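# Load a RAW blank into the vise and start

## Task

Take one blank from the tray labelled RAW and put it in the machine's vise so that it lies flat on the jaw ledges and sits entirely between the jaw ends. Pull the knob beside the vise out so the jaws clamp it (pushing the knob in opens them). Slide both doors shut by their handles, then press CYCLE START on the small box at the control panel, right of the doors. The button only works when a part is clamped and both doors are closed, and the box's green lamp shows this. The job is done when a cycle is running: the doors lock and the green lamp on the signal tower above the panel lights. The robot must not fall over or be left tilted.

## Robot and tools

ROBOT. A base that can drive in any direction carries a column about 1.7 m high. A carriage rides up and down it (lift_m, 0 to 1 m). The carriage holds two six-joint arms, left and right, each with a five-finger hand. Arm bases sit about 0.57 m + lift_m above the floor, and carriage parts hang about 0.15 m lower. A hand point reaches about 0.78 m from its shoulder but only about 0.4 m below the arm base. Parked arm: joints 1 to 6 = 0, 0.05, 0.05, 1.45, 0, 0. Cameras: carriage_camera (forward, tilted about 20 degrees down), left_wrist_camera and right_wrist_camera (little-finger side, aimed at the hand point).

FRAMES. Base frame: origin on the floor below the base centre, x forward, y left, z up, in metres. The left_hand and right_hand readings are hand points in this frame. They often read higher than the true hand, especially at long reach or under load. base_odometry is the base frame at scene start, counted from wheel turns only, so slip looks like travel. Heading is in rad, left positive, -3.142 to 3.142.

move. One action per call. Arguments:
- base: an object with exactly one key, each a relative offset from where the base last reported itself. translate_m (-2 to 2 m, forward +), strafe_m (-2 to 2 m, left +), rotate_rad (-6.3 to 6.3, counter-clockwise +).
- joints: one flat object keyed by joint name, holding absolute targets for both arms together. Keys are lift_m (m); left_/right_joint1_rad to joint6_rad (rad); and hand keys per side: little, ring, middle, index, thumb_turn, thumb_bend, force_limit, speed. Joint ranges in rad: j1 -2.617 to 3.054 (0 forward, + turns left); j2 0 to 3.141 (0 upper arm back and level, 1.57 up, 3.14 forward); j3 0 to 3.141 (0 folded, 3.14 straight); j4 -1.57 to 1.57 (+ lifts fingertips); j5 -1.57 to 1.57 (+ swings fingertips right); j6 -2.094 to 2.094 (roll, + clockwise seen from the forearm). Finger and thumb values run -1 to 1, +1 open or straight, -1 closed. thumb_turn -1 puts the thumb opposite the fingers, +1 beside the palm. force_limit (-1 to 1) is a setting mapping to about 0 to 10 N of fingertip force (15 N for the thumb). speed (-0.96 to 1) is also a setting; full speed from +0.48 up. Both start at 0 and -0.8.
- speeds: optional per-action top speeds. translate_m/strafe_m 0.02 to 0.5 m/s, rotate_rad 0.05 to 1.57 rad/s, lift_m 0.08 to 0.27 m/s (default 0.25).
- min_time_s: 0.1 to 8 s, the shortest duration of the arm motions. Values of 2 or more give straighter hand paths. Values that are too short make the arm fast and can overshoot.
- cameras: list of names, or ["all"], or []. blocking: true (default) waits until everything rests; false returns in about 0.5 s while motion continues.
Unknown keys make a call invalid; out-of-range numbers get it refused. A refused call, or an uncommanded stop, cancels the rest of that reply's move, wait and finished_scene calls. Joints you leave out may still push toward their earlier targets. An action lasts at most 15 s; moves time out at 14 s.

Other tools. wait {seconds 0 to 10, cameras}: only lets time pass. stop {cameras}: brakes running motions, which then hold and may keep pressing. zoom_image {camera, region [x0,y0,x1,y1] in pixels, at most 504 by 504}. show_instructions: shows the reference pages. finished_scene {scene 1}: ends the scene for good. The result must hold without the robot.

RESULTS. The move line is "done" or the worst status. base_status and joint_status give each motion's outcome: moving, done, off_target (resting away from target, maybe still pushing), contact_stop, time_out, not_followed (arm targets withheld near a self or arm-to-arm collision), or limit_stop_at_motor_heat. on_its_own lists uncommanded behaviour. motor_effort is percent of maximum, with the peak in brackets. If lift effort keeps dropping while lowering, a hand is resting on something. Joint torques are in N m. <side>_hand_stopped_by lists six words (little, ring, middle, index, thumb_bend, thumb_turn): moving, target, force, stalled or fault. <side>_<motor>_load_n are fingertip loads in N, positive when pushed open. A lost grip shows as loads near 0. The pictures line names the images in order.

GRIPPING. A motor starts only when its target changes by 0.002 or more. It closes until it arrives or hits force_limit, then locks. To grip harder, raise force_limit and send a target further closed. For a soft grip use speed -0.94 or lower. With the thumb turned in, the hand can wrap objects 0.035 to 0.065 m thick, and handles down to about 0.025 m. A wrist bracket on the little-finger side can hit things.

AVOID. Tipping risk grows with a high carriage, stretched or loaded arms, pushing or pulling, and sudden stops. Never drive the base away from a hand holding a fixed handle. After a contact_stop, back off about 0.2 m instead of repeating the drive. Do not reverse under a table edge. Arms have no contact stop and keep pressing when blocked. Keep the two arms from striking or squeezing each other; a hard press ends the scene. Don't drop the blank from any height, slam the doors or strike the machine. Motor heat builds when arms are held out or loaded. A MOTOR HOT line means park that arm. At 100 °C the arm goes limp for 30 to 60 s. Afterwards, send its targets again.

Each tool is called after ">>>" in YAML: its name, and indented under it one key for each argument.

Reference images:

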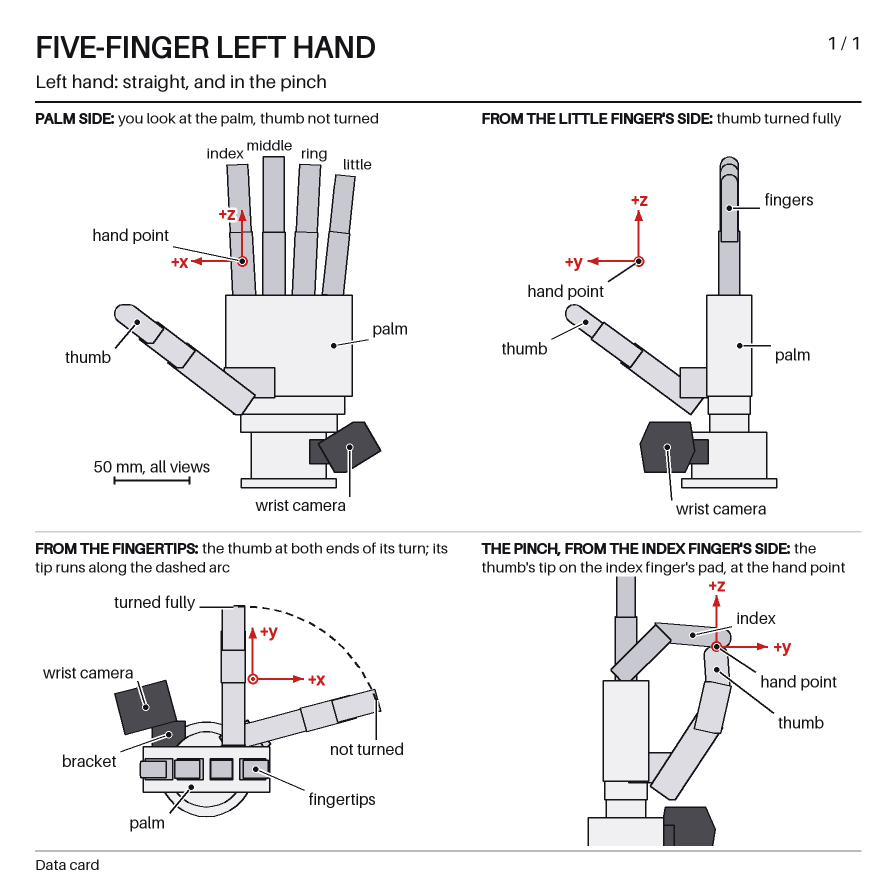

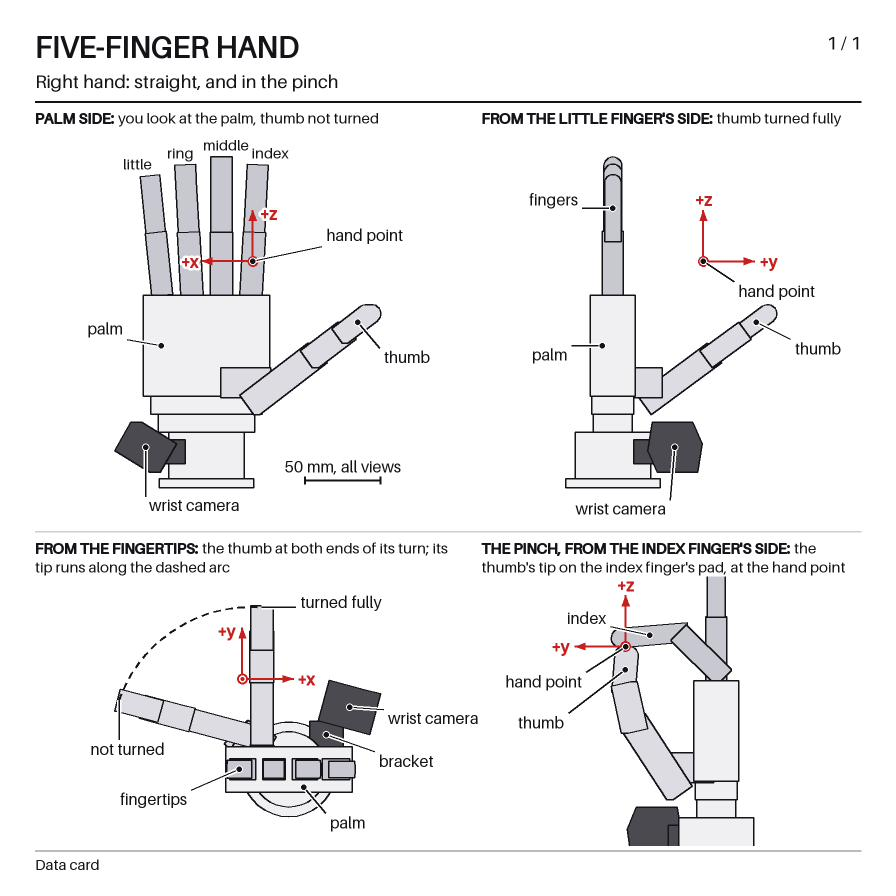

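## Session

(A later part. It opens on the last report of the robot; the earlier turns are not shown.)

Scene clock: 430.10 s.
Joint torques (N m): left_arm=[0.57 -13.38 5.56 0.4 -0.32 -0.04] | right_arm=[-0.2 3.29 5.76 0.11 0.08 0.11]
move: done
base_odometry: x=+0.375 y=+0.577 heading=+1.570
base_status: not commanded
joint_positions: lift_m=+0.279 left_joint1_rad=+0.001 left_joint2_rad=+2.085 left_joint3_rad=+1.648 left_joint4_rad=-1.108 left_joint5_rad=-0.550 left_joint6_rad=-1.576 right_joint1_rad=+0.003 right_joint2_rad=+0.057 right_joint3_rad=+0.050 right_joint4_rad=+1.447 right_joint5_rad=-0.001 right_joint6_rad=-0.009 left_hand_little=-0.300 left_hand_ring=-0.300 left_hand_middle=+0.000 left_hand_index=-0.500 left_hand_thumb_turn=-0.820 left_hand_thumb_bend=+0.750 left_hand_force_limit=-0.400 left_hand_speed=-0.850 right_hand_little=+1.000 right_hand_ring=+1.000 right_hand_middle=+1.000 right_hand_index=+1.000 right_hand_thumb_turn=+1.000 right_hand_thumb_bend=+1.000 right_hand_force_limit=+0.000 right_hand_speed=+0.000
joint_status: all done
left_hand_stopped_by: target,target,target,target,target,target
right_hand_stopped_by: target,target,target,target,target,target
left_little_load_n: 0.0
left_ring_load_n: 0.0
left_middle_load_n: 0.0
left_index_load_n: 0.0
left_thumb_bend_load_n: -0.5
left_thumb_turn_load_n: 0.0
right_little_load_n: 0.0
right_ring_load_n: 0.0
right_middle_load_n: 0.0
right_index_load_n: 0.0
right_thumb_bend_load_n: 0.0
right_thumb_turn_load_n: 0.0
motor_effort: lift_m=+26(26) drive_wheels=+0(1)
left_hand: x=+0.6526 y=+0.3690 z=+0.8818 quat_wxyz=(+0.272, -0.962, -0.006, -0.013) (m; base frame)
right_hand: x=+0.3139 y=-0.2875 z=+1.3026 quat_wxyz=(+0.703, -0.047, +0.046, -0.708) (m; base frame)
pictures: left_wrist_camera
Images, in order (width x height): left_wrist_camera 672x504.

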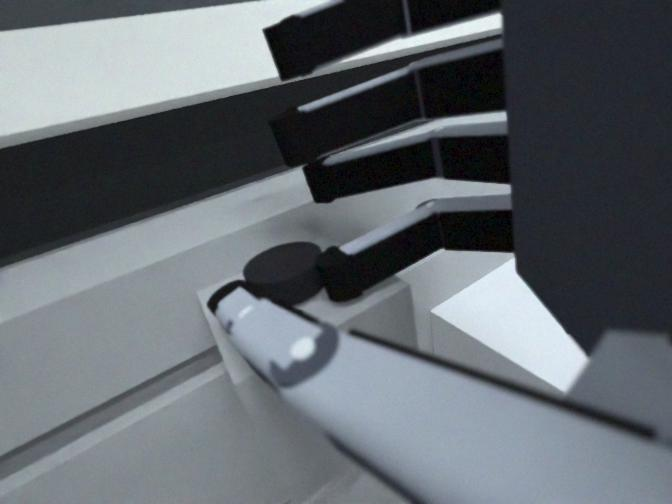

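>>> move:
  joints: {"left_hand_speed": 0.3, "left_hand_index": 0.4}

>>> move:
  joints: {"lift_m": 0.266}
  cameras: ["left_wrist_camera", "carriage_camera"]

>>> zoom_image:
  camera: "left_wrist_camera"
  region: [180, 150, 430, 380]

Scene clock: 431.10 s.
Joint torques (N m): left_arm=[0.53 -13.38 5.61 0.39 -0.3 -0.06] | right_arm=[-0.17 3.28 5.75 0.11 0.08 0.11]
move: done
base_odometry: x=+0.375 y=+0.577 heading=+1.570
base_status: not commanded
joint_positions: lift_m=+0.279 left_joint1_rad=+0.001 left_joint2_rad=+2.085 left_joint3_rad=+1.648 left_joint4_rad=-1.107 left_joint5_rad=-0.551 left_joint6_rad=-1.576 right_joint1_rad=+0.003 right_joint2_rad=+0.057 right_joint3_rad=+0.050 right_joint4_rad=+1.447 right_joint5_rad=-0.001 right_joint6_rad=-0.009 left_hand_little=-0.300 left_hand_ring=-0.300 left_hand_middle=+0.000 left_hand_index=+0.400 left_hand_thumb_turn=-0.820 left_hand_thumb_bend=+0.750 left_hand_force_limit=-0.400 left_hand_speed=+0.300 right_hand_little=+1.000 right_hand_ring=+1.000 right_hand_middle=+1.000 right_hand_index=+1.000 right_hand_thumb_turn=+1.000 right_hand_thumb_bend=+1.000 right_hand_force_limit=+0.000 right_hand_speed=+0.000
joint_status: all done
left_hand_stopped_by: target,target,target,target,target,target
right_hand_stopped_by: target,target,target,target,target,target
left_little_load_n: 0.0
left_ring_load_n: 0.0
left_middle_load_n: 0.0
left_index_load_n: 0.0
left_thumb_bend_load_n: 0.0
left_thumb_turn_load_n: 0.0
right_little_load_n: 0.0
right_ring_load_n: 0.0
right_middle_load_n: 0.0
right_index_load_n: 0.0
right_thumb_bend_load_n: 0.0
right_thumb_turn_load_n: 0.0
motor_effort: lift_m=+26(26) drive_wheels=+0(1)
left_hand: x=+0.6530 y=+0.3691 z=+0.8819 quat_wxyz=(+0.272, -0.962, -0.007, -0.014) (m; base frame)
right_hand: x=+0.3139 y=-0.2875 z=+1.3026 quat_wxyz=(+0.703, -0.047, +0.046, -0.708) (m; base frame)
pictures: none

Scene clock: 431.60 s.
Joint torques (N m): left_arm=[0.72 -12.55 5.41 0.45 -0.21 -0.02] | right_arm=[-0.17 3.29 5.76 0.1 0.08 0.11]
move: done
base_odometry: x=+0.375 y=+0.577 heading=+1.570
base_status: not commanded
joint_positions: lift_m=+0.266 left_joint1_rad=-0.001 left_joint2_rad=+2.078 left_joint3_rad=+1.651 left_joint4_rad=-1.110 left_joint5_rad=-0.558 left_joint6_rad=-1.577 right_joint1_rad=+0.003 right_joint2_rad=+0.057 right_joint3_rad=+0.050 right_joint4_rad=+1.447 right_joint5_rad=-0.001 right_joint6_rad=-0.009 left_hand_little=-0.300 left_hand_ring=-0.300 left_hand_middle=+0.000 left_hand_index=+0.400 left_hand_thumb_turn=-0.820 left_hand_thumb_bend=+0.750 left_hand_force_limit=-0.400 left_hand_speed=+0.300 right_hand_little=+1.000 right_hand_ring=+1.000 right_hand_middle=+1.000 right_hand_index=+1.000 right_hand_thumb_turn=+1.000 right_hand_thumb_bend=+1.000 right_hand_force_limit=+0.000 right_hand_speed=+0.000
joint_status: all done
left_hand_stopped_by: target,target,target,target,target,target
right_hand_stopped_by: target,target,target,target,target,target
left_little_load_n: 0.0
left_ring_load_n: 0.0
left_middle_load_n: 0.0
left_index_load_n: -1.5
left_thumb_bend_load_n: -0.5
left_thumb_turn_load_n: -0.5
right_little_load_n: 0.5
right_ring_load_n: 0.0
right_middle_load_n: 0.0
right_index_load_n: 0.0
right_thumb_bend_load_n: 0.0
right_thumb_turn_load_n: 0.0
motor_effort: lift_m=+25(26) drive_wheels=+0(3)
left_hand: x=+0.6538 y=+0.3698 z=+0.8728 quat_wxyz=(+0.275, -0.961, -0.007, -0.017) (m; base frame)
right_hand: x=+0.3138 y=-0.2875 z=+1.2897 quat_wxyz=(+0.703, -0.047, +0.045, -0.708) (m; base frame)
pictures: carriage_camera, left_wrist_camera
Images, in order (width x height): carriage_camera 672x504, left_wrist_camera 672x504.

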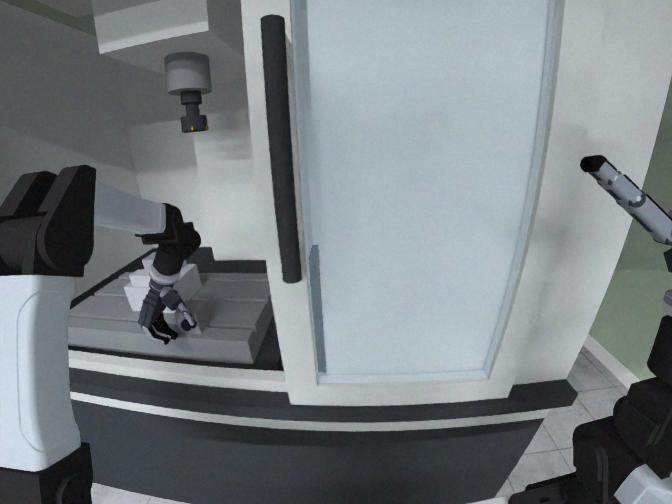

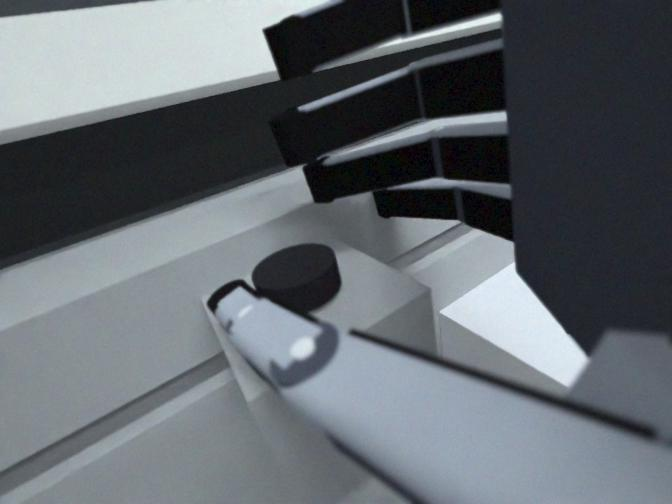

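Scaled by 2.016 from the camera's 672x504 image, which has a finer 960x720 frame.

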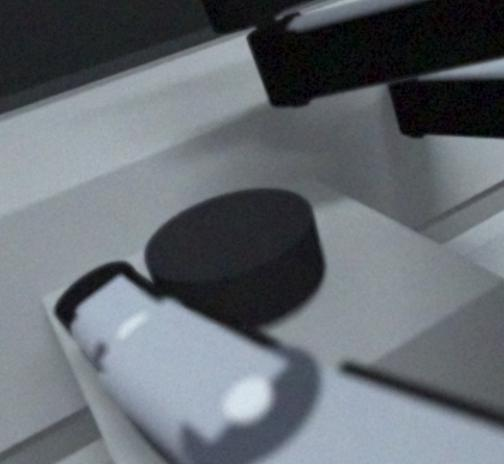

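>>> move:
  base: {"strafe_m": -0.004}
  joints: {"lift_m": 0.261}
  speeds: {"strafe_m": 0.02, "lift_m": 0.08}
  cameras: ["left_wrist_camera"]

Scene clock: 433.13 s.
Joint torques (N m): left_arm=[0.75 -11.82 5.22 0.49 -0.14 -0.04] | right_arm=[-0.18 3.26 5.75 0.12 0.08 0.11]
move: done
base_odometry: x=+0.379 y=+0.577 heading=+1.570
base_status: done
joint_positions: lift_m=+0.261 left_joint1_rad=-0.001 left_joint2_rad=+2.070 left_joint3_rad=+1.653 left_joint4_rad=-1.114 left_joint5_rad=-0.566 left_joint6_rad=-1.577 right_joint1_rad=+0.003 right_joint2_rad=+0.057 right_joint3_rad=+0.050 right_joint4_rad=+1.447 right_joint5_rad=-0.001 right_joint6_rad=-0.009 left_hand_little=-0.300 left_hand_ring=-0.300 left_hand_middle=+0.000 left_hand_index=+0.400 left_hand_thumb_turn=-0.820 left_hand_thumb_bend=+0.750 left_hand_force_limit=-0.400 left_hand_speed=+0.300 right_hand_little=+1.000 right_hand_ring=+1.000 right_hand_middle=+1.000 right_hand_index=+1.000 right_hand_thumb_turn=+1.000 right_hand_thumb_bend=+1.000 right_hand_force_limit=+0.000 right_hand_speed=+0.000
joint_status: all done
left_hand_stopped_by: target,target,target,target,target,target
right_hand_stopped_by: target,target,target,target,target,target
left_little_load_n: 0.0
left_ring_load_n: 0.0
left_middle_load_n: 0.0
left_index_load_n: -1.5
left_thumb_bend_load_n: -0.5
left_thumb_turn_load_n: -1.5
right_little_load_n: 0.0
right_ring_load_n: 0.0
right_middle_load_n: 0.0
right_index_load_n: 0.0
right_thumb_bend_load_n: 0.0
right_thumb_turn_load_n: 0.0
motor_effort: lift_m=+25(25) drive_wheels=+2(3)
left_hand: x=+0.6543 y=+0.3713 z=+0.8723 quat_wxyz=(+0.279, -0.960, -0.008, -0.021) (m; base frame)
right_hand: x=+0.3138 y=-0.2875 z=+1.2848 quat_wxyz=(+0.703, -0.047, +0.045, -0.708) (m; base frame)
pictures: left_wrist_camera
Images, in order (width x height): left_wrist_camera 672x504.

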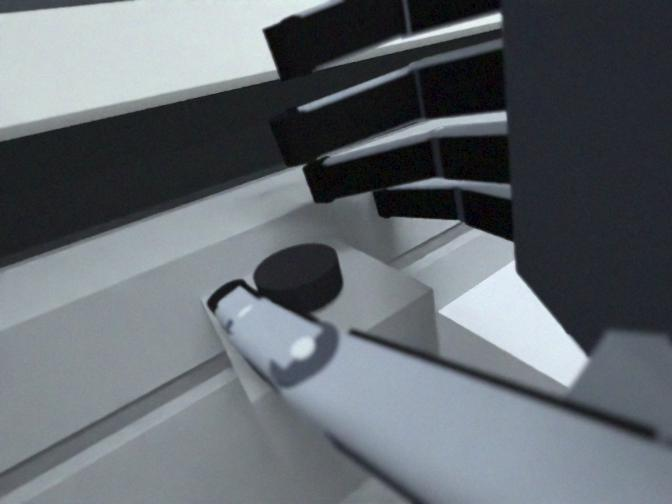

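>>> move:
  joints: {"left_hand_index": 0.1, "left_hand_speed": -0.7, "left_hand_force_limit": -0.2}
  cameras: ["left_wrist_camera"]

Scene clock: 434.47 s.
Joint torques (N m): left_arm=[0.59 -11.81 5.2 0.5 -0.22 -0.04] | right_arm=[-0.18 3.28 5.75 0.1 0.08 0.11]
move: done
base_odometry: x=+0.379 y=+0.577 heading=+1.570
base_status: not commanded
joint_positions: lift_m=+0.261 left_joint1_rad=+0.000 left_joint2_rad=+2.070 left_joint3_rad=+1.653 left_joint4_rad=-1.114 left_joint5_rad=-0.560 left_joint6_rad=-1.577 right_joint1_rad=+0.003 right_joint2_rad=+0.057 right_joint3_rad=+0.050 right_joint4_rad=+1.447 right_joint5_rad=-0.001 right_joint6_rad=-0.009 left_hand_little=-0.300 left_hand_ring=-0.300 left_hand_middle=+0.000 left_hand_index=+0.100 left_hand_thumb_turn=-0.820 left_hand_thumb_bend=+0.750 left_hand_force_limit=-0.200 left_hand_speed=-0.700 right_hand_little=+1.000 right_hand_ring=+1.000 right_hand_middle=+1.000 right_hand_index=+1.000 right_hand_thumb_turn=+1.000 right_hand_thumb_bend=+1.000 right_hand_force_limit=+0.000 right_hand_speed=+0.000
joint_status: all done
left_hand_stopped_by: target,target,target,target,target,target
right_hand_stopped_by: target,target,target,target,target,target
left_little_load_n: 0.0
left_ring_load_n: 0.0
left_middle_load_n: 0.0
left_index_load_n: 0.0
left_thumb_bend_load_n: 0.0
left_thumb_turn_load_n: -0.5
right_little_load_n: 0.0
right_ring_load_n: 0.0
right_middle_load_n: 0.0
right_index_load_n: 0.0
right_thumb_bend_load_n: 0.0
right_thumb_turn_load_n: 0.0
motor_effort: lift_m=+24(25) drive_wheels=+2(2)
left_hand: x=+0.6542 y=+0.3706 z=+0.8720 quat_wxyz=(+0.276, -0.961, -0.009, -0.020) (m; base frame)
right_hand: x=+0.3138 y=-0.2875 z=+1.2848 quat_wxyz=(+0.703, -0.047, +0.045, -0.708) (m; base frame)
pictures: left_wrist_camera
Images, in order (width x height): left_wrist_camera 672x504.

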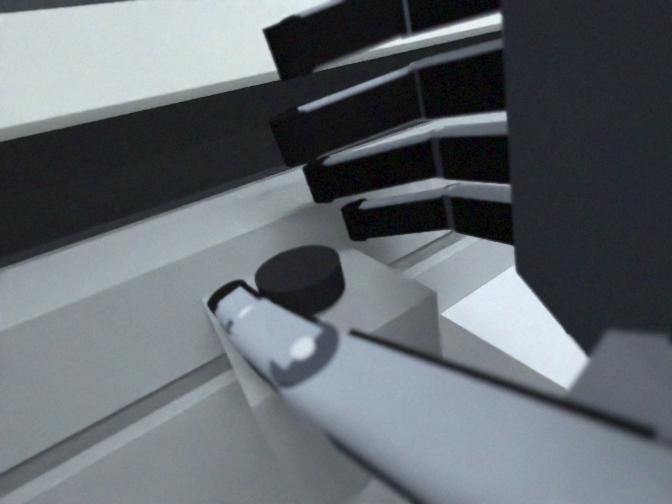

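>>> move:
  joints: {"left_hand_index": 0.0, "left_hand_thumb_turn": -0.88, "left_hand_speed": -0.7, "left_hand_force_limit": -0.2, "lift_m": 0.257}
  speeds: {"lift_m": 0.08}
  cameras: []

>>> move:
  base: {"translate_m": 0.005}
  speeds: {"translate_m": 0.02}
  cameras: ["left_wrist_camera"]

Scene clock: 435.90 s.
Joint torques (N m): left_arm=[0.59 -12 5.2 0.45 -0.24 -0.04] | right_arm=[-0.18 3.18 5.79 0.11 0.08 0.11]
move: done
base_odometry: x=+0.379 y=+0.577 heading=+1.570
base_status: not commanded
joint_positions: lift_m=+0.257 left_joint1_rad=+0.000 left_joint2_rad=+2.072 left_joint3_rad=+1.653 left_joint4_rad=-1.111 left_joint5_rad=-0.556 left_joint6_rad=-1.577 right_joint1_rad=+0.003 right_joint2_rad=+0.057 right_joint3_rad=+0.050 right_joint4_rad=+1.448 right_joint5_rad=-0.001 right_joint6_rad=-0.009 left_hand_little=-0.300 left_hand_ring=-0.300 left_hand_middle=+0.000 left_hand_index=+0.000 left_hand_thumb_turn=-0.880 left_hand_thumb_bend=+0.750 left_hand_force_limit=-0.200 left_hand_speed=-0.700 right_hand_little=+1.000 right_hand_ring=+1.000 right_hand_middle=+1.000 right_hand_index=+1.000 right_hand_thumb_turn=+1.000 right_hand_thumb_bend=+1.000 right_hand_force_limit=+0.000 right_hand_speed=+0.000
joint_status: all done
left_hand_stopped_by: target,target,target,target,target,target
right_hand_stopped_by: target,target,target,target,target,target
left_little_load_n: 0.0
left_ring_load_n: 0.0
left_middle_load_n: 0.0
left_index_load_n: 0.0
left_thumb_bend_load_n: 0.0
left_thumb_turn_load_n: 0.0
right_little_load_n: 0.0
right_ring_load_n: 0.0
right_middle_load_n: 0.0
right_index_load_n: 0.0
right_thumb_bend_load_n: 0.0
right_thumb_turn_load_n: 0.0
motor_effort: lift_m=+26(27) drive_wheels=+2(4)
left_hand: x=+0.6549 y=+0.3698 z=+0.8670 quat_wxyz=(+0.274, -0.961, -0.009, -0.021) (m; base frame)
right_hand: x=+0.3137 y=-0.2875 z=+1.2807 quat_wxyz=(+0.703, -0.046, +0.045, -0.708) (m; base frame)
pictures: none
No camera images: "cameras" was empty.

Scene clock: 436.53 s.
Joint torques (N m): left_arm=[0.59 -11.95 5.16 0.62 -0.25 -0.03] | right_arm=[-0.18 3.3 5.74 0.09 0.08 0.11]
move: done
base_odometry: x=+0.379 y=+0.582 heading=+1.570
base_status: done
joint_positions: lift_m=+0.257 left_joint1_rad=+0.000 left_joint2_rad=+2.072 left_joint3_rad=+1.653 left_joint4_rad=-1.125 left_joint5_rad=-0.556 left_joint6_rad=-1.577 right_joint1_rad=+0.003 right_joint2_rad=+0.057 right_joint3_rad=+0.050 right_joint4_rad=+1.447 right_joint5_rad=-0.001 right_joint6_rad=-0.009 left_hand_little=-0.300 left_hand_ring=-0.300 left_hand_middle=+0.000 left_hand_index=+0.000 left_hand_thumb_turn=-0.880 left_hand_thumb_bend=+0.750 left_hand_force_limit=-0.200 left_hand_speed=-0.700 right_hand_little=+1.000 right_hand_ring=+1.000 right_hand_middle=+1.000 right_hand_index=+1.000 right_hand_thumb_turn=+1.000 right_hand_thumb_bend=+1.000 right_hand_force_limit=+0.000 right_hand_speed=+0.000
joint_status: not commanded
left_hand_stopped_by: target,target,target,target,target,target
right_hand_stopped_by: target,target,target,target,target,target
left_little_load_n: 0.0
left_ring_load_n: 0.0
left_middle_load_n: 0.0
left_index_load_n: 1.0
left_thumb_bend_load_n: 0.0
left_thumb_turn_load_n: 0.0
right_little_load_n: -0.5
right_ring_load_n: 0.0
right_middle_load_n: -0.5
right_index_load_n: 0.0
right_thumb_bend_load_n: 0.0
right_thumb_turn_load_n: 0.0
motor_effort: lift_m=+26(26) drive_wheels=-2(6)
left_hand: x=+0.6510 y=+0.3700 z=+0.8664 quat_wxyz=(+0.274, -0.961, -0.007, -0.014) (m; base frame)
right_hand: x=+0.3138 y=-0.2875 z=+1.2807 quat_wxyz=(+0.703, -0.047, +0.045, -0.708) (m; base frame)
pictures: left_wrist_camera
Images, in order (width x height): left_wrist_camera 672x504.

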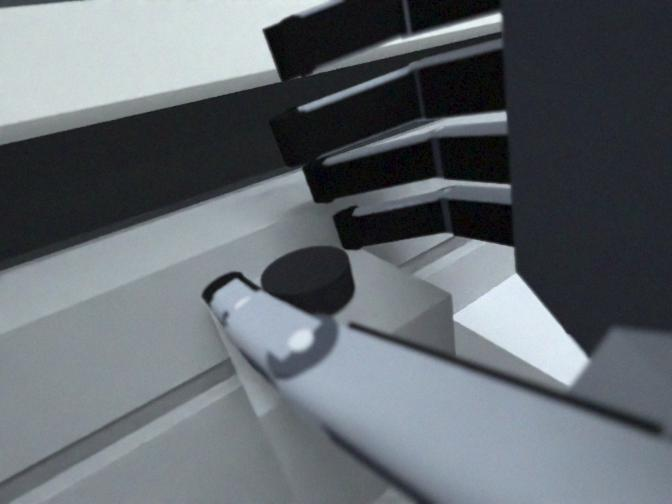

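>>> move:
  base: {"translate_m": -0.003}
  speeds: {"translate_m": 0.02}
  cameras: []

>>> move:
  joints: {"left_hand_index": -0.4, "left_hand_speed": -0.9, "left_hand_force_limit": -0.5}
  cameras: ["left_wrist_camera"]

Scene clock: 437.33 s.
Joint torques (N m): left_arm=[0.62 -11.93 5.24 0.5 -0.26 -0.04] | right_arm=[-0.17 3.29 5.72 0.1 0.08 0.11]
move: done
base_odometry: x=+0.378 y=+0.579 heading=+1.571
base_status: done
joint_positions: lift_m=+0.257 left_joint1_rad=+0.000 left_joint2_rad=+2.072 left_joint3_rad=+1.653 left_joint4_rad=-1.116 left_joint5_rad=-0.555 left_joint6_rad=-1.577 right_joint1_rad=+0.003 right_joint2_rad=+0.057 right_joint3_rad=+0.050 right_joint4_rad=+1.448 right_joint5_rad=-0.001 right_joint6_rad=-0.009 left_hand_little=-0.300 left_hand_ring=-0.300 left_hand_middle=+0.000 left_hand_index=+0.000 left_hand_thumb_turn=-0.880 left_hand_thumb_bend=+0.750 left_hand_force_limit=-0.200 left_hand_speed=-0.700 right_hand_little=+1.000 right_hand_ring=+1.000 right_hand_middle=+1.000 right_hand_index=+1.000 right_hand_thumb_turn=+1.000 right_hand_thumb_bend=+1.000 right_hand_force_limit=+0.000 right_hand_speed=+0.000
joint_status: not commanded
left_hand_stopped_by: target,target,target,target,target,target
right_hand_stopped_by: target,target,target,target,target,target
left_little_load_n: 0.0
left_ring_load_n: 0.5
left_middle_load_n: 0.0
left_index_load_n: 0.5
left_thumb_bend_load_n: 0.0
left_thumb_turn_load_n: 0.0
right_little_load_n: 0.0
right_ring_load_n: 0.0
right_middle_load_n: 0.0
right_index_load_n: 0.0
right_thumb_bend_load_n: 0.0
right_thumb_turn_load_n: 0.0
motor_effort: lift_m=+26(26) drive_wheels=+0(6)
left_hand: x=+0.6534 y=+0.3698 z=+0.8667 quat_wxyz=(+0.274, -0.962, -0.008, -0.018) (m; base frame)
right_hand: x=+0.3137 y=-0.2875 z=+1.2807 quat_wxyz=(+0.703, -0.046, +0.045, -0.708) (m; base frame)
pictures: none
No camera images: "cameras" was empty.

Scene clock: 438.97 s.
Joint torques (N m): left_arm=[0.68 -12.01 5.22 0.52 -0.26 -0.01] | right_arm=[-0.18 3.28 5.75 0.1 0.08 0.11]
move: off_target
base_odometry: x=+0.378 y=+0.579 heading=+1.571
base_status: not commanded
joint_positions: lift_m=+0.257 left_joint1_rad=+0.000 left_joint2_rad=+2.072 left_joint3_rad=+1.653 left_joint4_rad=-1.116 left_joint5_rad=-0.555 left_joint6_rad=-1.577 right_joint1_rad=+0.003 right_joint2_rad=+0.057 right_joint3_rad=+0.050 right_joint4_rad=+1.448 right_joint5_rad=-0.001 right_joint6_rad=-0.009 left_hand_little=-0.300 left_hand_ring=-0.300 left_hand_middle=+0.000 left_hand_index=-0.268 left_hand_thumb_turn=-0.880 left_hand_thumb_bend=+0.750 left_hand_force_limit=-0.500 left_hand_speed=-0.900 right_hand_little=+1.000 right_hand_ring=+1.000 right_hand_middle=+1.000 right_hand_index=+1.000 right_hand_thumb_turn=+1.000 right_hand_thumb_bend=+1.000 right_hand_force_limit=+0.000 right_hand_speed=+0.000
joint_status: left_hand_index off_target (ended at -0.268, target -0.400); the others done
left_hand_stopped_by: target,target,target,force,target,target
right_hand_stopped_by: target,target,target,target,target,target
left_little_load_n: 0.0
left_ring_load_n: 0.0
left_middle_load_n: 0.0
left_index_load_n: 3.0
left_thumb_bend_load_n: 0.0
left_thumb_turn_load_n: 0.0
right_little_load_n: 0.0
right_ring_load_n: 0.0
right_middle_load_n: 0.0
right_index_load_n: 0.0
right_thumb_bend_load_n: 0.0
right_thumb_turn_load_n: 0.0
motor_effort: lift_m=+26(26) drive_wheels=+1(1)
left_hand: x=+0.6535 y=+0.3698 z=+0.8667 quat_wxyz=(+0.274, -0.962, -0.008, -0.018) (m; base frame)
right_hand: x=+0.3136 y=-0.2875 z=+1.2808 quat_wxyz=(+0.703, -0.046, +0.045, -0.708) (m; base frame)
pictures: left_wrist_camera
Images, in order (width x height): left_wrist_camera 672x504.

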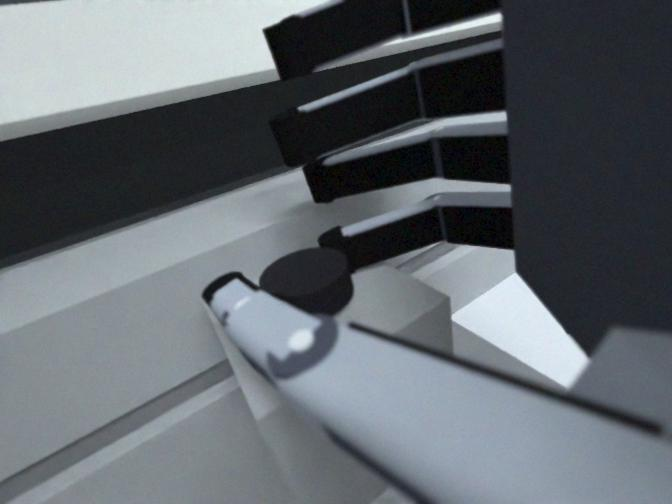

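>>> move:
  joints: {"left_hand_thumb_bend": 0.2, "left_hand_speed": -0.85, "left_hand_force_limit": -0.6}
  cameras: ["left_wrist_camera"]

Scene clock: 441.53 s.
Joint torques (N m): left_arm=[0.59 -12.01 5.2 0.52 -0.25 -0.04] | right_arm=[-0.18 3.28 5.76 0.1 0.08 0.11]
move: off_target
base_odometry: x=+0.378 y=+0.579 heading=+1.571
base_status: not commanded
joint_positions: lift_m=+0.257 left_joint1_rad=+0.000 left_joint2_rad=+2.072 left_joint3_rad=+1.653 left_joint4_rad=-1.116 left_joint5_rad=-0.555 left_joint6_rad=-1.577 right_joint1_rad=+0.003 right_joint2_rad=+0.057 right_joint3_rad=+0.050 right_joint4_rad=+1.448 right_joint5_rad=-0.001 right_joint6_rad=-0.009 left_hand_little=-0.300 left_hand_ring=-0.300 left_hand_middle=+0.000 left_hand_index=-0.268 left_hand_thumb_turn=-0.880 left_hand_thumb_bend=+0.717 left_hand_force_limit=-0.600 left_hand_speed=-0.850 right_hand_little=+1.000 right_hand_ring=+1.000 right_hand_middle=+1.000 right_hand_index=+1.000 right_hand_thumb_turn=+1.000 right_hand_thumb_bend=+1.000 right_hand_force_limit=+0.000 right_hand_speed=+0.000
joint_status: left_hand_thumb_bend off_target (ended at +0.717, target +0.200); the others done
left_hand_stopped_by: target,target,target,force,force,target
right_hand_stopped_by: target,target,target,target,target,target
left_little_load_n: 0.0
left_ring_load_n: 0.0
left_middle_load_n: 0.0
left_index_load_n: 4.5
left_thumb_bend_load_n: 3.5
left_thumb_turn_load_n: 0.0
right_little_load_n: 0.0
right_ring_load_n: 0.0
right_middle_load_n: 0.0
right_index_load_n: 0.0
right_thumb_bend_load_n: 0.0
right_thumb_turn_load_n: 0.0
motor_effort: lift_m=+26(26) drive_wheels=+0(1)
left_hand: x=+0.6535 y=+0.3698 z=+0.8667 quat_wxyz=(+0.274, -0.962, -0.008, -0.018) (m; base frame)
right_hand: x=+0.3136 y=-0.2875 z=+1.2808 quat_wxyz=(+0.703, -0.046, +0.045, -0.708) (m; base frame)
pictures: left_wrist_camera
Images, in order (width x height): left_wrist_camera 672x504.

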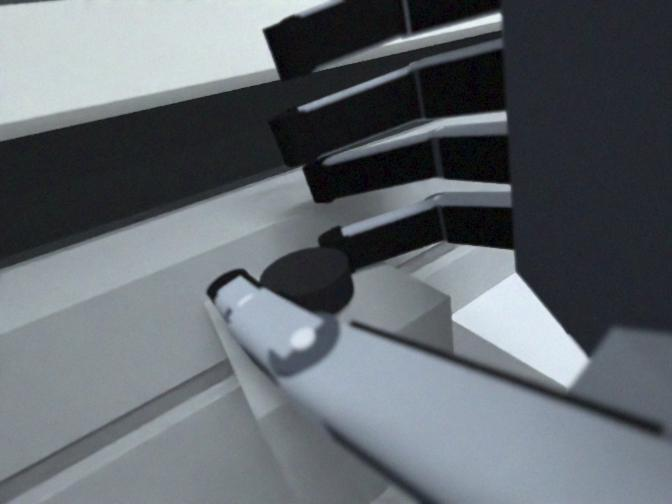

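>>> move:
  joints: {"left_hand_thumb_bend": 0.15, "left_hand_speed": -0.85, "left_hand_force_limit": -0.2}
  cameras: ["left_wrist_camera"]

Scene clock: 442.37 s.
Joint torques (N m): left_arm=[0.58 -12 5.19 0.53 -0.26 -0.04] | right_arm=[-0.18 3.26 5.75 0.1 0.08 0.11]
move: off_target
base_odometry: x=+0.378 y=+0.579 heading=+1.571
base_status: not commanded
joint_positions: lift_m=+0.257 left_joint1_rad=+0.000 left_joint2_rad=+2.072 left_joint3_rad=+1.653 left_joint4_rad=-1.116 left_joint5_rad=-0.555 left_joint6_rad=-1.577 right_joint1_rad=+0.003 right_joint2_rad=+0.057 right_joint3_rad=+0.050 right_joint4_rad=+1.448 right_joint5_rad=-0.001 right_joint6_rad=-0.009 left_hand_little=-0.300 left_hand_ring=-0.300 left_hand_middle=+0.000 left_hand_index=-0.268 left_hand_thumb_turn=-0.880 left_hand_thumb_bend=+0.707 left_hand_force_limit=-0.200 left_hand_speed=-0.850 right_hand_little=+1.000 right_hand_ring=+1.000 right_hand_middle=+1.000 right_hand_index=+1.000 right_hand_thumb_turn=+1.000 right_hand_thumb_bend=+1.000 right_hand_force_limit=+0.000 right_hand_speed=+0.000
joint_status: left_hand_thumb_bend off_target (ended at +0.707, target +0.150); the others done
left_hand_stopped_by: target,target,target,force,force,target
right_hand_stopped_by: target,target,target,target,target,target
left_little_load_n: 0.0
left_ring_load_n: 0.0
left_middle_load_n: 0.0
left_index_load_n: 5.0
left_thumb_bend_load_n: 6.5
left_thumb_turn_load_n: 0.5
right_little_load_n: 0.0
right_ring_load_n: 0.0
right_middle_load_n: 0.0
right_index_load_n: 0.0
right_thumb_bend_load_n: 0.0
right_thumb_turn_load_n: 0.0
motor_effort: lift_m=+26(26) drive_wheels=+0(1)
left_hand: x=+0.6535 y=+0.3698 z=+0.8667 quat_wxyz=(+0.274, -0.962, -0.008, -0.018) (m; base frame)
right_hand: x=+0.3136 y=-0.2875 z=+1.2808 quat_wxyz=(+0.703, -0.046, +0.045, -0.708) (m; base frame)
pictures: left_wrist_camera
Images, in order (width x height): left_wrist_camera 672x504.

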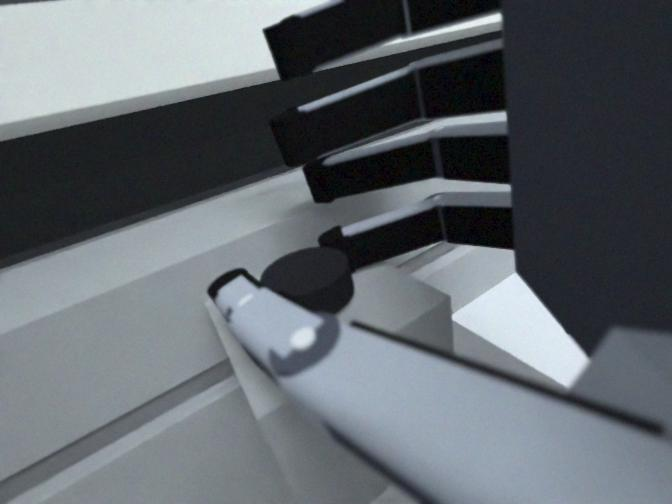

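>>> move:
  joints: {"left_hand_thumb_bend": 0.1, "left_hand_index": -0.6, "left_hand_speed": -0.7, "left_hand_force_limit": 0.6}
  cameras: ["left_wrist_camera"]

Scene clock: 443.53 s.
Joint torques (N m): left_arm=[0.55 -12.04 5.19 0.52 -0.25 -0.03] | right_arm=[-0.18 3.28 5.75 0.1 0.07 0.12]
move: off_target
base_odometry: x=+0.378 y=+0.579 heading=+1.571
base_status: not commanded
joint_positions: lift_m=+0.257 left_joint1_rad=+0.000 left_joint2_rad=+2.072 left_joint3_rad=+1.653 left_joint4_rad=-1.115 left_joint5_rad=-0.555 left_joint6_rad=-1.577 right_joint1_rad=+0.003 right_joint2_rad=+0.057 right_joint3_rad=+0.050 right_joint4_rad=+1.448 right_joint5_rad=-0.001 right_joint6_rad=-0.009 left_hand_little=-0.300 left_hand_ring=-0.300 left_hand_middle=+0.000 left_hand_index=-0.288 left_hand_thumb_turn=-0.880 left_hand_thumb_bend=+0.691 left_hand_force_limit=+0.600 left_hand_speed=-0.700 right_hand_little=+1.000 right_hand_ring=+1.000 right_hand_middle=+1.000 right_hand_index=+1.000 right_hand_thumb_turn=+1.000 right_hand_thumb_bend=+1.000 right_hand_force_limit=+0.000 right_hand_speed=+0.000
joint_status: left_hand_index off_target (ended at -0.288, target -0.600); left_hand_thumb_bend off_target (ended at +0.691, target +0.100); the others done
left_hand_stopped_by: target,target,target,force,force,target
right_hand_stopped_by: target,target,target,target,target,target
left_little_load_n: 0.0
left_ring_load_n: 0.5
left_middle_load_n: 0.0
left_index_load_n: 19.0
left_thumb_bend_load_n: 14.5
left_thumb_turn_load_n: 0.0
right_little_load_n: 0.0
right_ring_load_n: 0.0
right_middle_load_n: 0.0
right_index_load_n: 0.0
right_thumb_bend_load_n: 0.0
right_thumb_turn_load_n: 0.0
motor_effort: lift_m=+26(26) drive_wheels=+0(1)
left_hand: x=+0.6536 y=+0.3698 z=+0.8667 quat_wxyz=(+0.274, -0.962, -0.008, -0.019) (m; base frame)
right_hand: x=+0.3136 y=-0.2875 z=+1.2808 quat_wxyz=(+0.703, -0.046, +0.045, -0.708) (m; base frame)
pictures: left_wrist_camera
Images, in order (width x height): left_wrist_camera 672x504.

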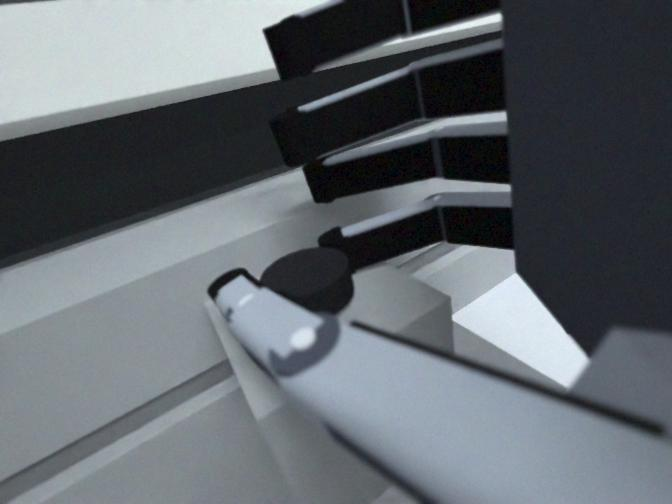

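>>> move:
  base: {"translate_m": -0.01}
  speeds: {"translate_m": 0.02}
  cameras: ["left_wrist_camera"]

Scene clock: 444.53 s.
Joint torques (N m): left_arm=[0.46 -12.31 5.33 0.2 -0.31 0.01] | right_arm=[-0.17 3.28 5.79 0.13 0.08 0.11]
move: done
base_odometry: x=+0.378 y=+0.569 heading=+1.571
base_status: done
joint_positions: lift_m=+0.257 left_joint1_rad=+0.000 left_joint2_rad=+2.075 left_joint3_rad=+1.653 left_joint4_rad=-1.081 left_joint5_rad=-0.551 left_joint6_rad=-1.581 right_joint1_rad=+0.003 right_joint2_rad=+0.057 right_joint3_rad=+0.050 right_joint4_rad=+1.448 right_joint5_rad=-0.001 right_joint6_rad=-0.009 left_hand_little=-0.300 left_hand_ring=-0.300 left_hand_middle=+0.000 left_hand_index=-0.288 left_hand_thumb_turn=-0.880 left_hand_thumb_bend=+0.691 left_hand_force_limit=+0.600 left_hand_speed=-0.700 right_hand_little=+1.000 right_hand_ring=+1.000 right_hand_middle=+1.000 right_hand_index=+1.000 right_hand_thumb_turn=+1.000 right_hand_thumb_bend=+1.000 right_hand_force_limit=+0.000 right_hand_speed=+0.000
joint_status: not commanded
left_hand_stopped_by: target,target,target,force,force,target
right_hand_stopped_by: target,target,target,target,target,target
left_little_load_n: 0.0
left_ring_load_n: 0.0
left_middle_load_n: 0.0
left_index_load_n: 18.5
left_thumb_bend_load_n: 14.5
left_thumb_turn_load_n: 1.5
right_little_load_n: 0.0
right_ring_load_n: 0.0
right_middle_load_n: 0.0
right_index_load_n: 0.0
right_thumb_bend_load_n: 0.0
right_thumb_turn_load_n: 0.0
motor_effort: lift_m=+26(26) drive_wheels=+1(7)
left_hand: x=+0.6629 y=+0.3691 z=+0.8671 quat_wxyz=(+0.272, -0.962, -0.015, -0.034) (m; base frame)
right_hand: x=+0.3135 y=-0.2875 z=+1.2808 quat_wxyz=(+0.703, -0.046, +0.045, -0.708) (m; base frame)
pictures: left_wrist_camera
Images, in order (width x height): left_wrist_camera 672x504.

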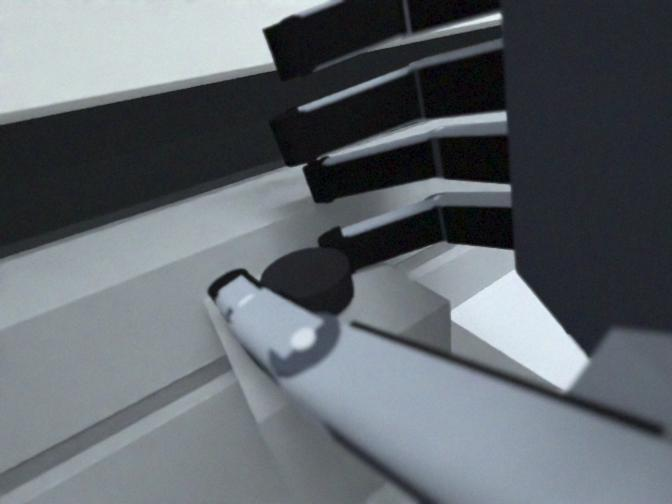

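>>> move:
  base: {"translate_m": -0.01}
  speeds: {"translate_m": 0.02}
  cameras: ["left_wrist_camera"]

Scene clock: 445.50 s.
Joint torques (N m): left_arm=[0.64 -12.86 5.15 -0.1 -0.34 0.09] | right_arm=[-0.2 3.33 5.72 0.11 0.08 0.11]
move: done
base_odometry: x=+0.378 y=+0.559 heading=+1.571
base_status: done
joint_positions: lift_m=+0.257 left_joint1_rad=+0.000 left_joint2_rad=+2.079 left_joint3_rad=+1.653 left_joint4_rad=-1.050 left_joint5_rad=-0.547 left_joint6_rad=-1.589 right_joint1_rad=+0.003 right_joint2_rad=+0.057 right_joint3_rad=+0.050 right_joint4_rad=+1.448 right_joint5_rad=-0.001 right_joint6_rad=-0.009 left_hand_little=-0.300 left_hand_ring=-0.300 left_hand_middle=+0.000 left_hand_index=-0.288 left_hand_thumb_turn=-0.880 left_hand_thumb_bend=+0.691 left_hand_force_limit=+0.600 left_hand_speed=-0.700 right_hand_little=+1.000 right_hand_ring=+1.000 right_hand_middle=+1.000 right_hand_index=+1.000 right_hand_thumb_turn=+1.000 right_hand_thumb_bend=+1.000 right_hand_force_limit=+0.000 right_hand_speed=+0.000
joint_status: not commanded
left_hand_stopped_by: target,target,target,force,force,target
right_hand_stopped_by: target,target,target,target,target,target
left_little_load_n: 0.0
left_ring_load_n: 0.0
left_middle_load_n: 0.0
left_index_load_n: 19.0
left_thumb_bend_load_n: 15.0
left_thumb_turn_load_n: 2.5
right_little_load_n: 0.0
right_ring_load_n: 0.0
right_middle_load_n: 0.5
right_index_load_n: 0.0
right_thumb_bend_load_n: 0.0
right_thumb_turn_load_n: 0.0
motor_effort: lift_m=+26(26) drive_wheels=+1(8)
left_hand: x=+0.6713 y=+0.3685 z=+0.8669 quat_wxyz=(+0.269, -0.962, -0.022, -0.048) (m; base frame)
right_hand: x=+0.3136 y=-0.2875 z=+1.2808 quat_wxyz=(+0.703, -0.046, +0.045, -0.708) (m; base frame)
pictures: left_wrist_camera
Images, in order (width x height): left_wrist_camera 672x504.

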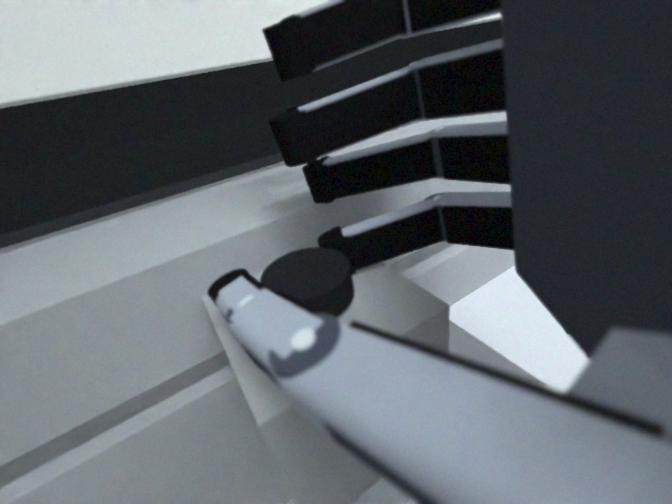

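>>> move:
  base: {"translate_m": -0.012}
  speeds: {"translate_m": 0.02}
  cameras: ["left_wrist_camera"]

Scene clock: 446.60 s.
Joint torques (N m): left_arm=[0.42 -13.56 5.3 -0.48 -0.38 0.21] | right_arm=[-0.18 3.32 5.76 0.13 0.08 0.12]
move: done
base_odometry: x=+0.378 y=+0.547 heading=+1.572
base_status: done
joint_positions: lift_m=+0.257 left_joint1_rad=+0.000 left_joint2_rad=+2.084 left_joint3_rad=+1.653 left_joint4_rad=-1.010 left_joint5_rad=-0.543 left_joint6_rad=-1.600 right_joint1_rad=+0.003 right_joint2_rad=+0.057 right_joint3_rad=+0.050 right_joint4_rad=+1.447 right_joint5_rad=-0.001 right_joint6_rad=-0.009 left_hand_little=-0.300 left_hand_ring=-0.300 left_hand_middle=+0.000 left_hand_index=-0.288 left_hand_thumb_turn=-0.880 left_hand_thumb_bend=+0.691 left_hand_force_limit=+0.600 left_hand_speed=-0.700 right_hand_little=+1.000 right_hand_ring=+1.000 right_hand_middle=+1.000 right_hand_index=+1.000 right_hand_thumb_turn=+1.000 right_hand_thumb_bend=+1.000 right_hand_force_limit=+0.000 right_hand_speed=+0.000
joint_status: not commanded
left_hand_stopped_by: target,target,target,force,force,target
right_hand_stopped_by: target,target,target,target,target,target
left_little_load_n: 0.0
left_ring_load_n: 0.0
left_middle_load_n: 0.0
left_index_load_n: 18.5
left_thumb_bend_load_n: 15.5
left_thumb_turn_load_n: 3.5
right_little_load_n: 0.0
right_ring_load_n: 0.0
right_middle_load_n: 0.0
right_index_load_n: 0.0
right_thumb_bend_load_n: 0.0
right_thumb_turn_load_n: 0.0
motor_effort: lift_m=+26(26) drive_wheels=+1(8)
left_hand: x=+0.6820 y=+0.3680 z=+0.8671 quat_wxyz=(+0.267, -0.961, -0.032, -0.066) (m; base frame)
right_hand: x=+0.3138 y=-0.2875 z=+1.2807 quat_wxyz=(+0.703, -0.047, +0.045, -0.708) (m; base frame)
pictures: left_wrist_camera
Images, in order (width x height): left_wrist_camera 672x504.

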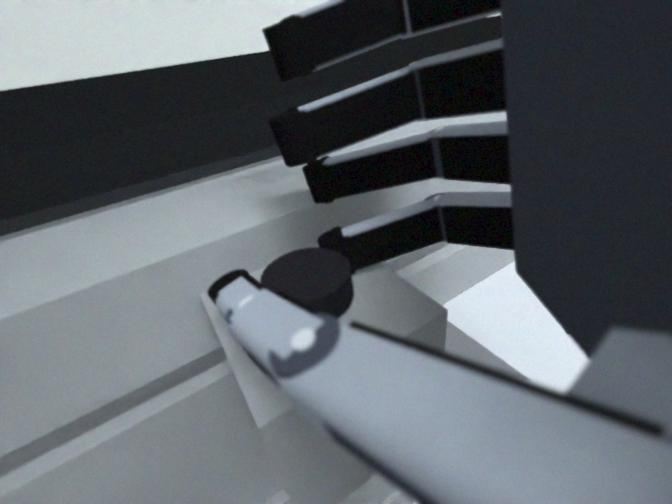

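>>> move:
  base: {"translate_m": -0.012}
  speeds: {"translate_m": 0.02}
  cameras: ["left_wrist_camera", "carriage_camera"]

Scene clock: 447.77 s.
Joint torques (N m): left_arm=[0.51 -14.37 5.34 -0.9 -0.42 0.31] | right_arm=[-0.18 3.34 5.78 0.13 0.08 0.11]
move: done
base_odometry: x=+0.378 y=+0.535 heading=+1.572
base_status: done
joint_positions: lift_m=+0.257 left_joint1_rad=+0.000 left_joint2_rad=+2.091 left_joint3_rad=+1.653 left_joint4_rad=-0.970 left_joint5_rad=-0.539 left_joint6_rad=-1.611 right_joint1_rad=+0.003 right_joint2_rad=+0.057 right_joint3_rad=+0.050 right_joint4_rad=+1.447 right_joint5_rad=-0.001 right_joint6_rad=-0.009 left_hand_little=-0.300 left_hand_ring=-0.300 left_hand_middle=+0.000 left_hand_index=-0.288 left_hand_thumb_turn=-0.880 left_hand_thumb_bend=+0.691 left_hand_force_limit=+0.600 left_hand_speed=-0.700 right_hand_little=+1.000 right_hand_ring=+1.000 right_hand_middle=+1.000 right_hand_index=+1.000 right_hand_thumb_turn=+1.000 right_hand_thumb_bend=+1.000 right_hand_force_limit=+0.000 right_hand_speed=+0.000
joint_status: not commanded
left_hand_stopped_by: target,target,target,force,force,target
right_hand_stopped_by: target,target,target,target,target,target
left_little_load_n: 0.0
left_ring_load_n: 0.0
left_middle_load_n: 0.0
left_index_load_n: 19.5
left_thumb_bend_load_n: 15.5
left_thumb_turn_load_n: 3.5
right_little_load_n: -0.5
right_ring_load_n: 0.0
right_middle_load_n: 0.0
right_index_load_n: 0.0
right_thumb_bend_load_n: 0.0
right_thumb_turn_load_n: 0.0
motor_effort: lift_m=+26(26) drive_wheels=+1(4)
left_hand: x=+0.6927 y=+0.3676 z=+0.8671 quat_wxyz=(+0.264, -0.960, -0.041, -0.084) (m; base frame)
right_hand: x=+0.3138 y=-0.2875 z=+1.2807 quat_wxyz=(+0.703, -0.047, +0.045, -0.708) (m; base frame)
pictures: carriage_camera, left_wrist_camera
Images, in order (width x height): carriage_camera 672x504, left_wrist_camera 672x504.

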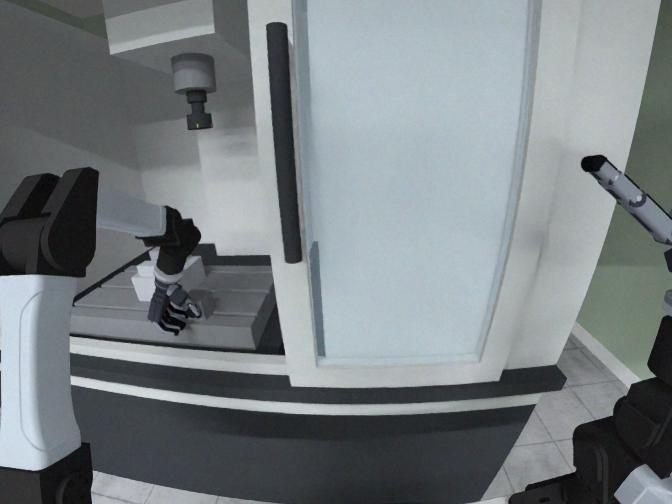

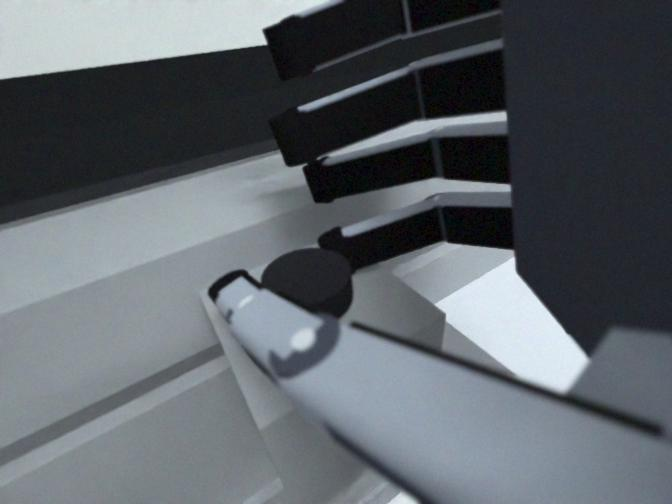

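>>> zoom_image:
  camera: "left_wrist_camera"
  region: [180, 180, 460, 420]

>>> zoom_image:
  camera: "carriage_camera"
  region: [100, 220, 290, 360]

Scaled by 1.800 from the camera's 672x504 image, which has a finer 960x720 frame.

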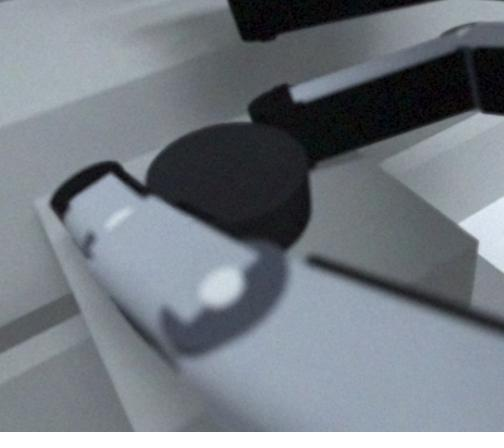

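Scaled by 2.653 from the camera's 672x504 image, which has a finer 960x720 frame.

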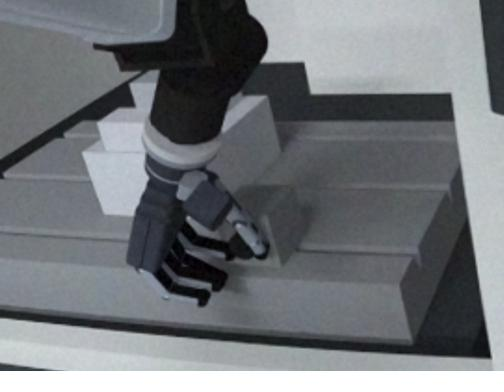

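>>> move:
  joints: {"left_joint4_rad": -1.2}
  min_time_s: 1.0
  cameras: ["left_wrist_camera"]

Scene clock: 449.33 s.
Joint torques (N m): left_arm=[0.57 -14.32 5.39 -1.94 -0.42 0.47] | right_arm=[-0.18 3.28 5.76 0.11 0.08 0.11]
move: off_target
base_odometry: x=+0.378 y=+0.535 heading=+1.572
base_status: not commanded
joint_positions: lift_m=+0.257 left_joint1_rad=+0.000 left_joint2_rad=+2.091 left_joint3_rad=+1.653 left_joint4_rad=-0.981 left_joint5_rad=-0.539 left_joint6_rad=-1.626 right_joint1_rad=+0.003 right_joint2_rad=+0.057 right_joint3_rad=+0.050 right_joint4_rad=+1.447 right_joint5_rad=-0.001 right_joint6_rad=-0.009 left_hand_little=-0.300 left_hand_ring=-0.300 left_hand_middle=+0.000 left_hand_index=-0.288 left_hand_thumb_turn=-0.880 left_hand_thumb_bend=+0.691 left_hand_force_limit=+0.600 left_hand_speed=-0.700 right_hand_little=+1.000 right_hand_ring=+1.000 right_hand_middle=+1.000 right_hand_index=+1.000 right_hand_thumb_turn=+1.000 right_hand_thumb_bend=+1.000 right_hand_force_limit=+0.000 right_hand_speed=+0.000
joint_status: left_joint4_rad off_target (ended at -0.981, target -1.200)
left_hand_stopped_by: target,target,target,force,force,target
right_hand_stopped_by: target,target,target,target,target,target
left_little_load_n: 0.0
left_ring_load_n: 0.0
left_middle_load_n: 0.0
left_index_load_n: 21.5
left_thumb_bend_load_n: 14.5
left_thumb_turn_load_n: 3.0
right_little_load_n: 0.0
right_ring_load_n: 0.0
right_middle_load_n: 0.5
right_index_load_n: 0.0
right_thumb_bend_load_n: 0.0
right_thumb_turn_load_n: 0.0
motor_effort: lift_m=+26(26) drive_wheels=+1(1)
left_hand: x=+0.6907 y=+0.3680 z=+0.8667 quat_wxyz=(+0.263, -0.960, -0.047, -0.081) (m; base frame)
right_hand: x=+0.3138 y=-0.2875 z=+1.2807 quat_wxyz=(+0.703, -0.047, +0.045, -0.708) (m; base frame)
pictures: left_wrist_camera
Images, in order (width x height): left_wrist_camera 672x504.

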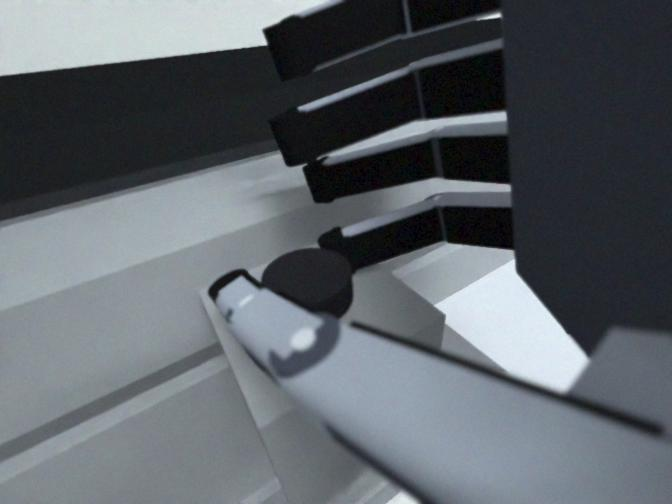

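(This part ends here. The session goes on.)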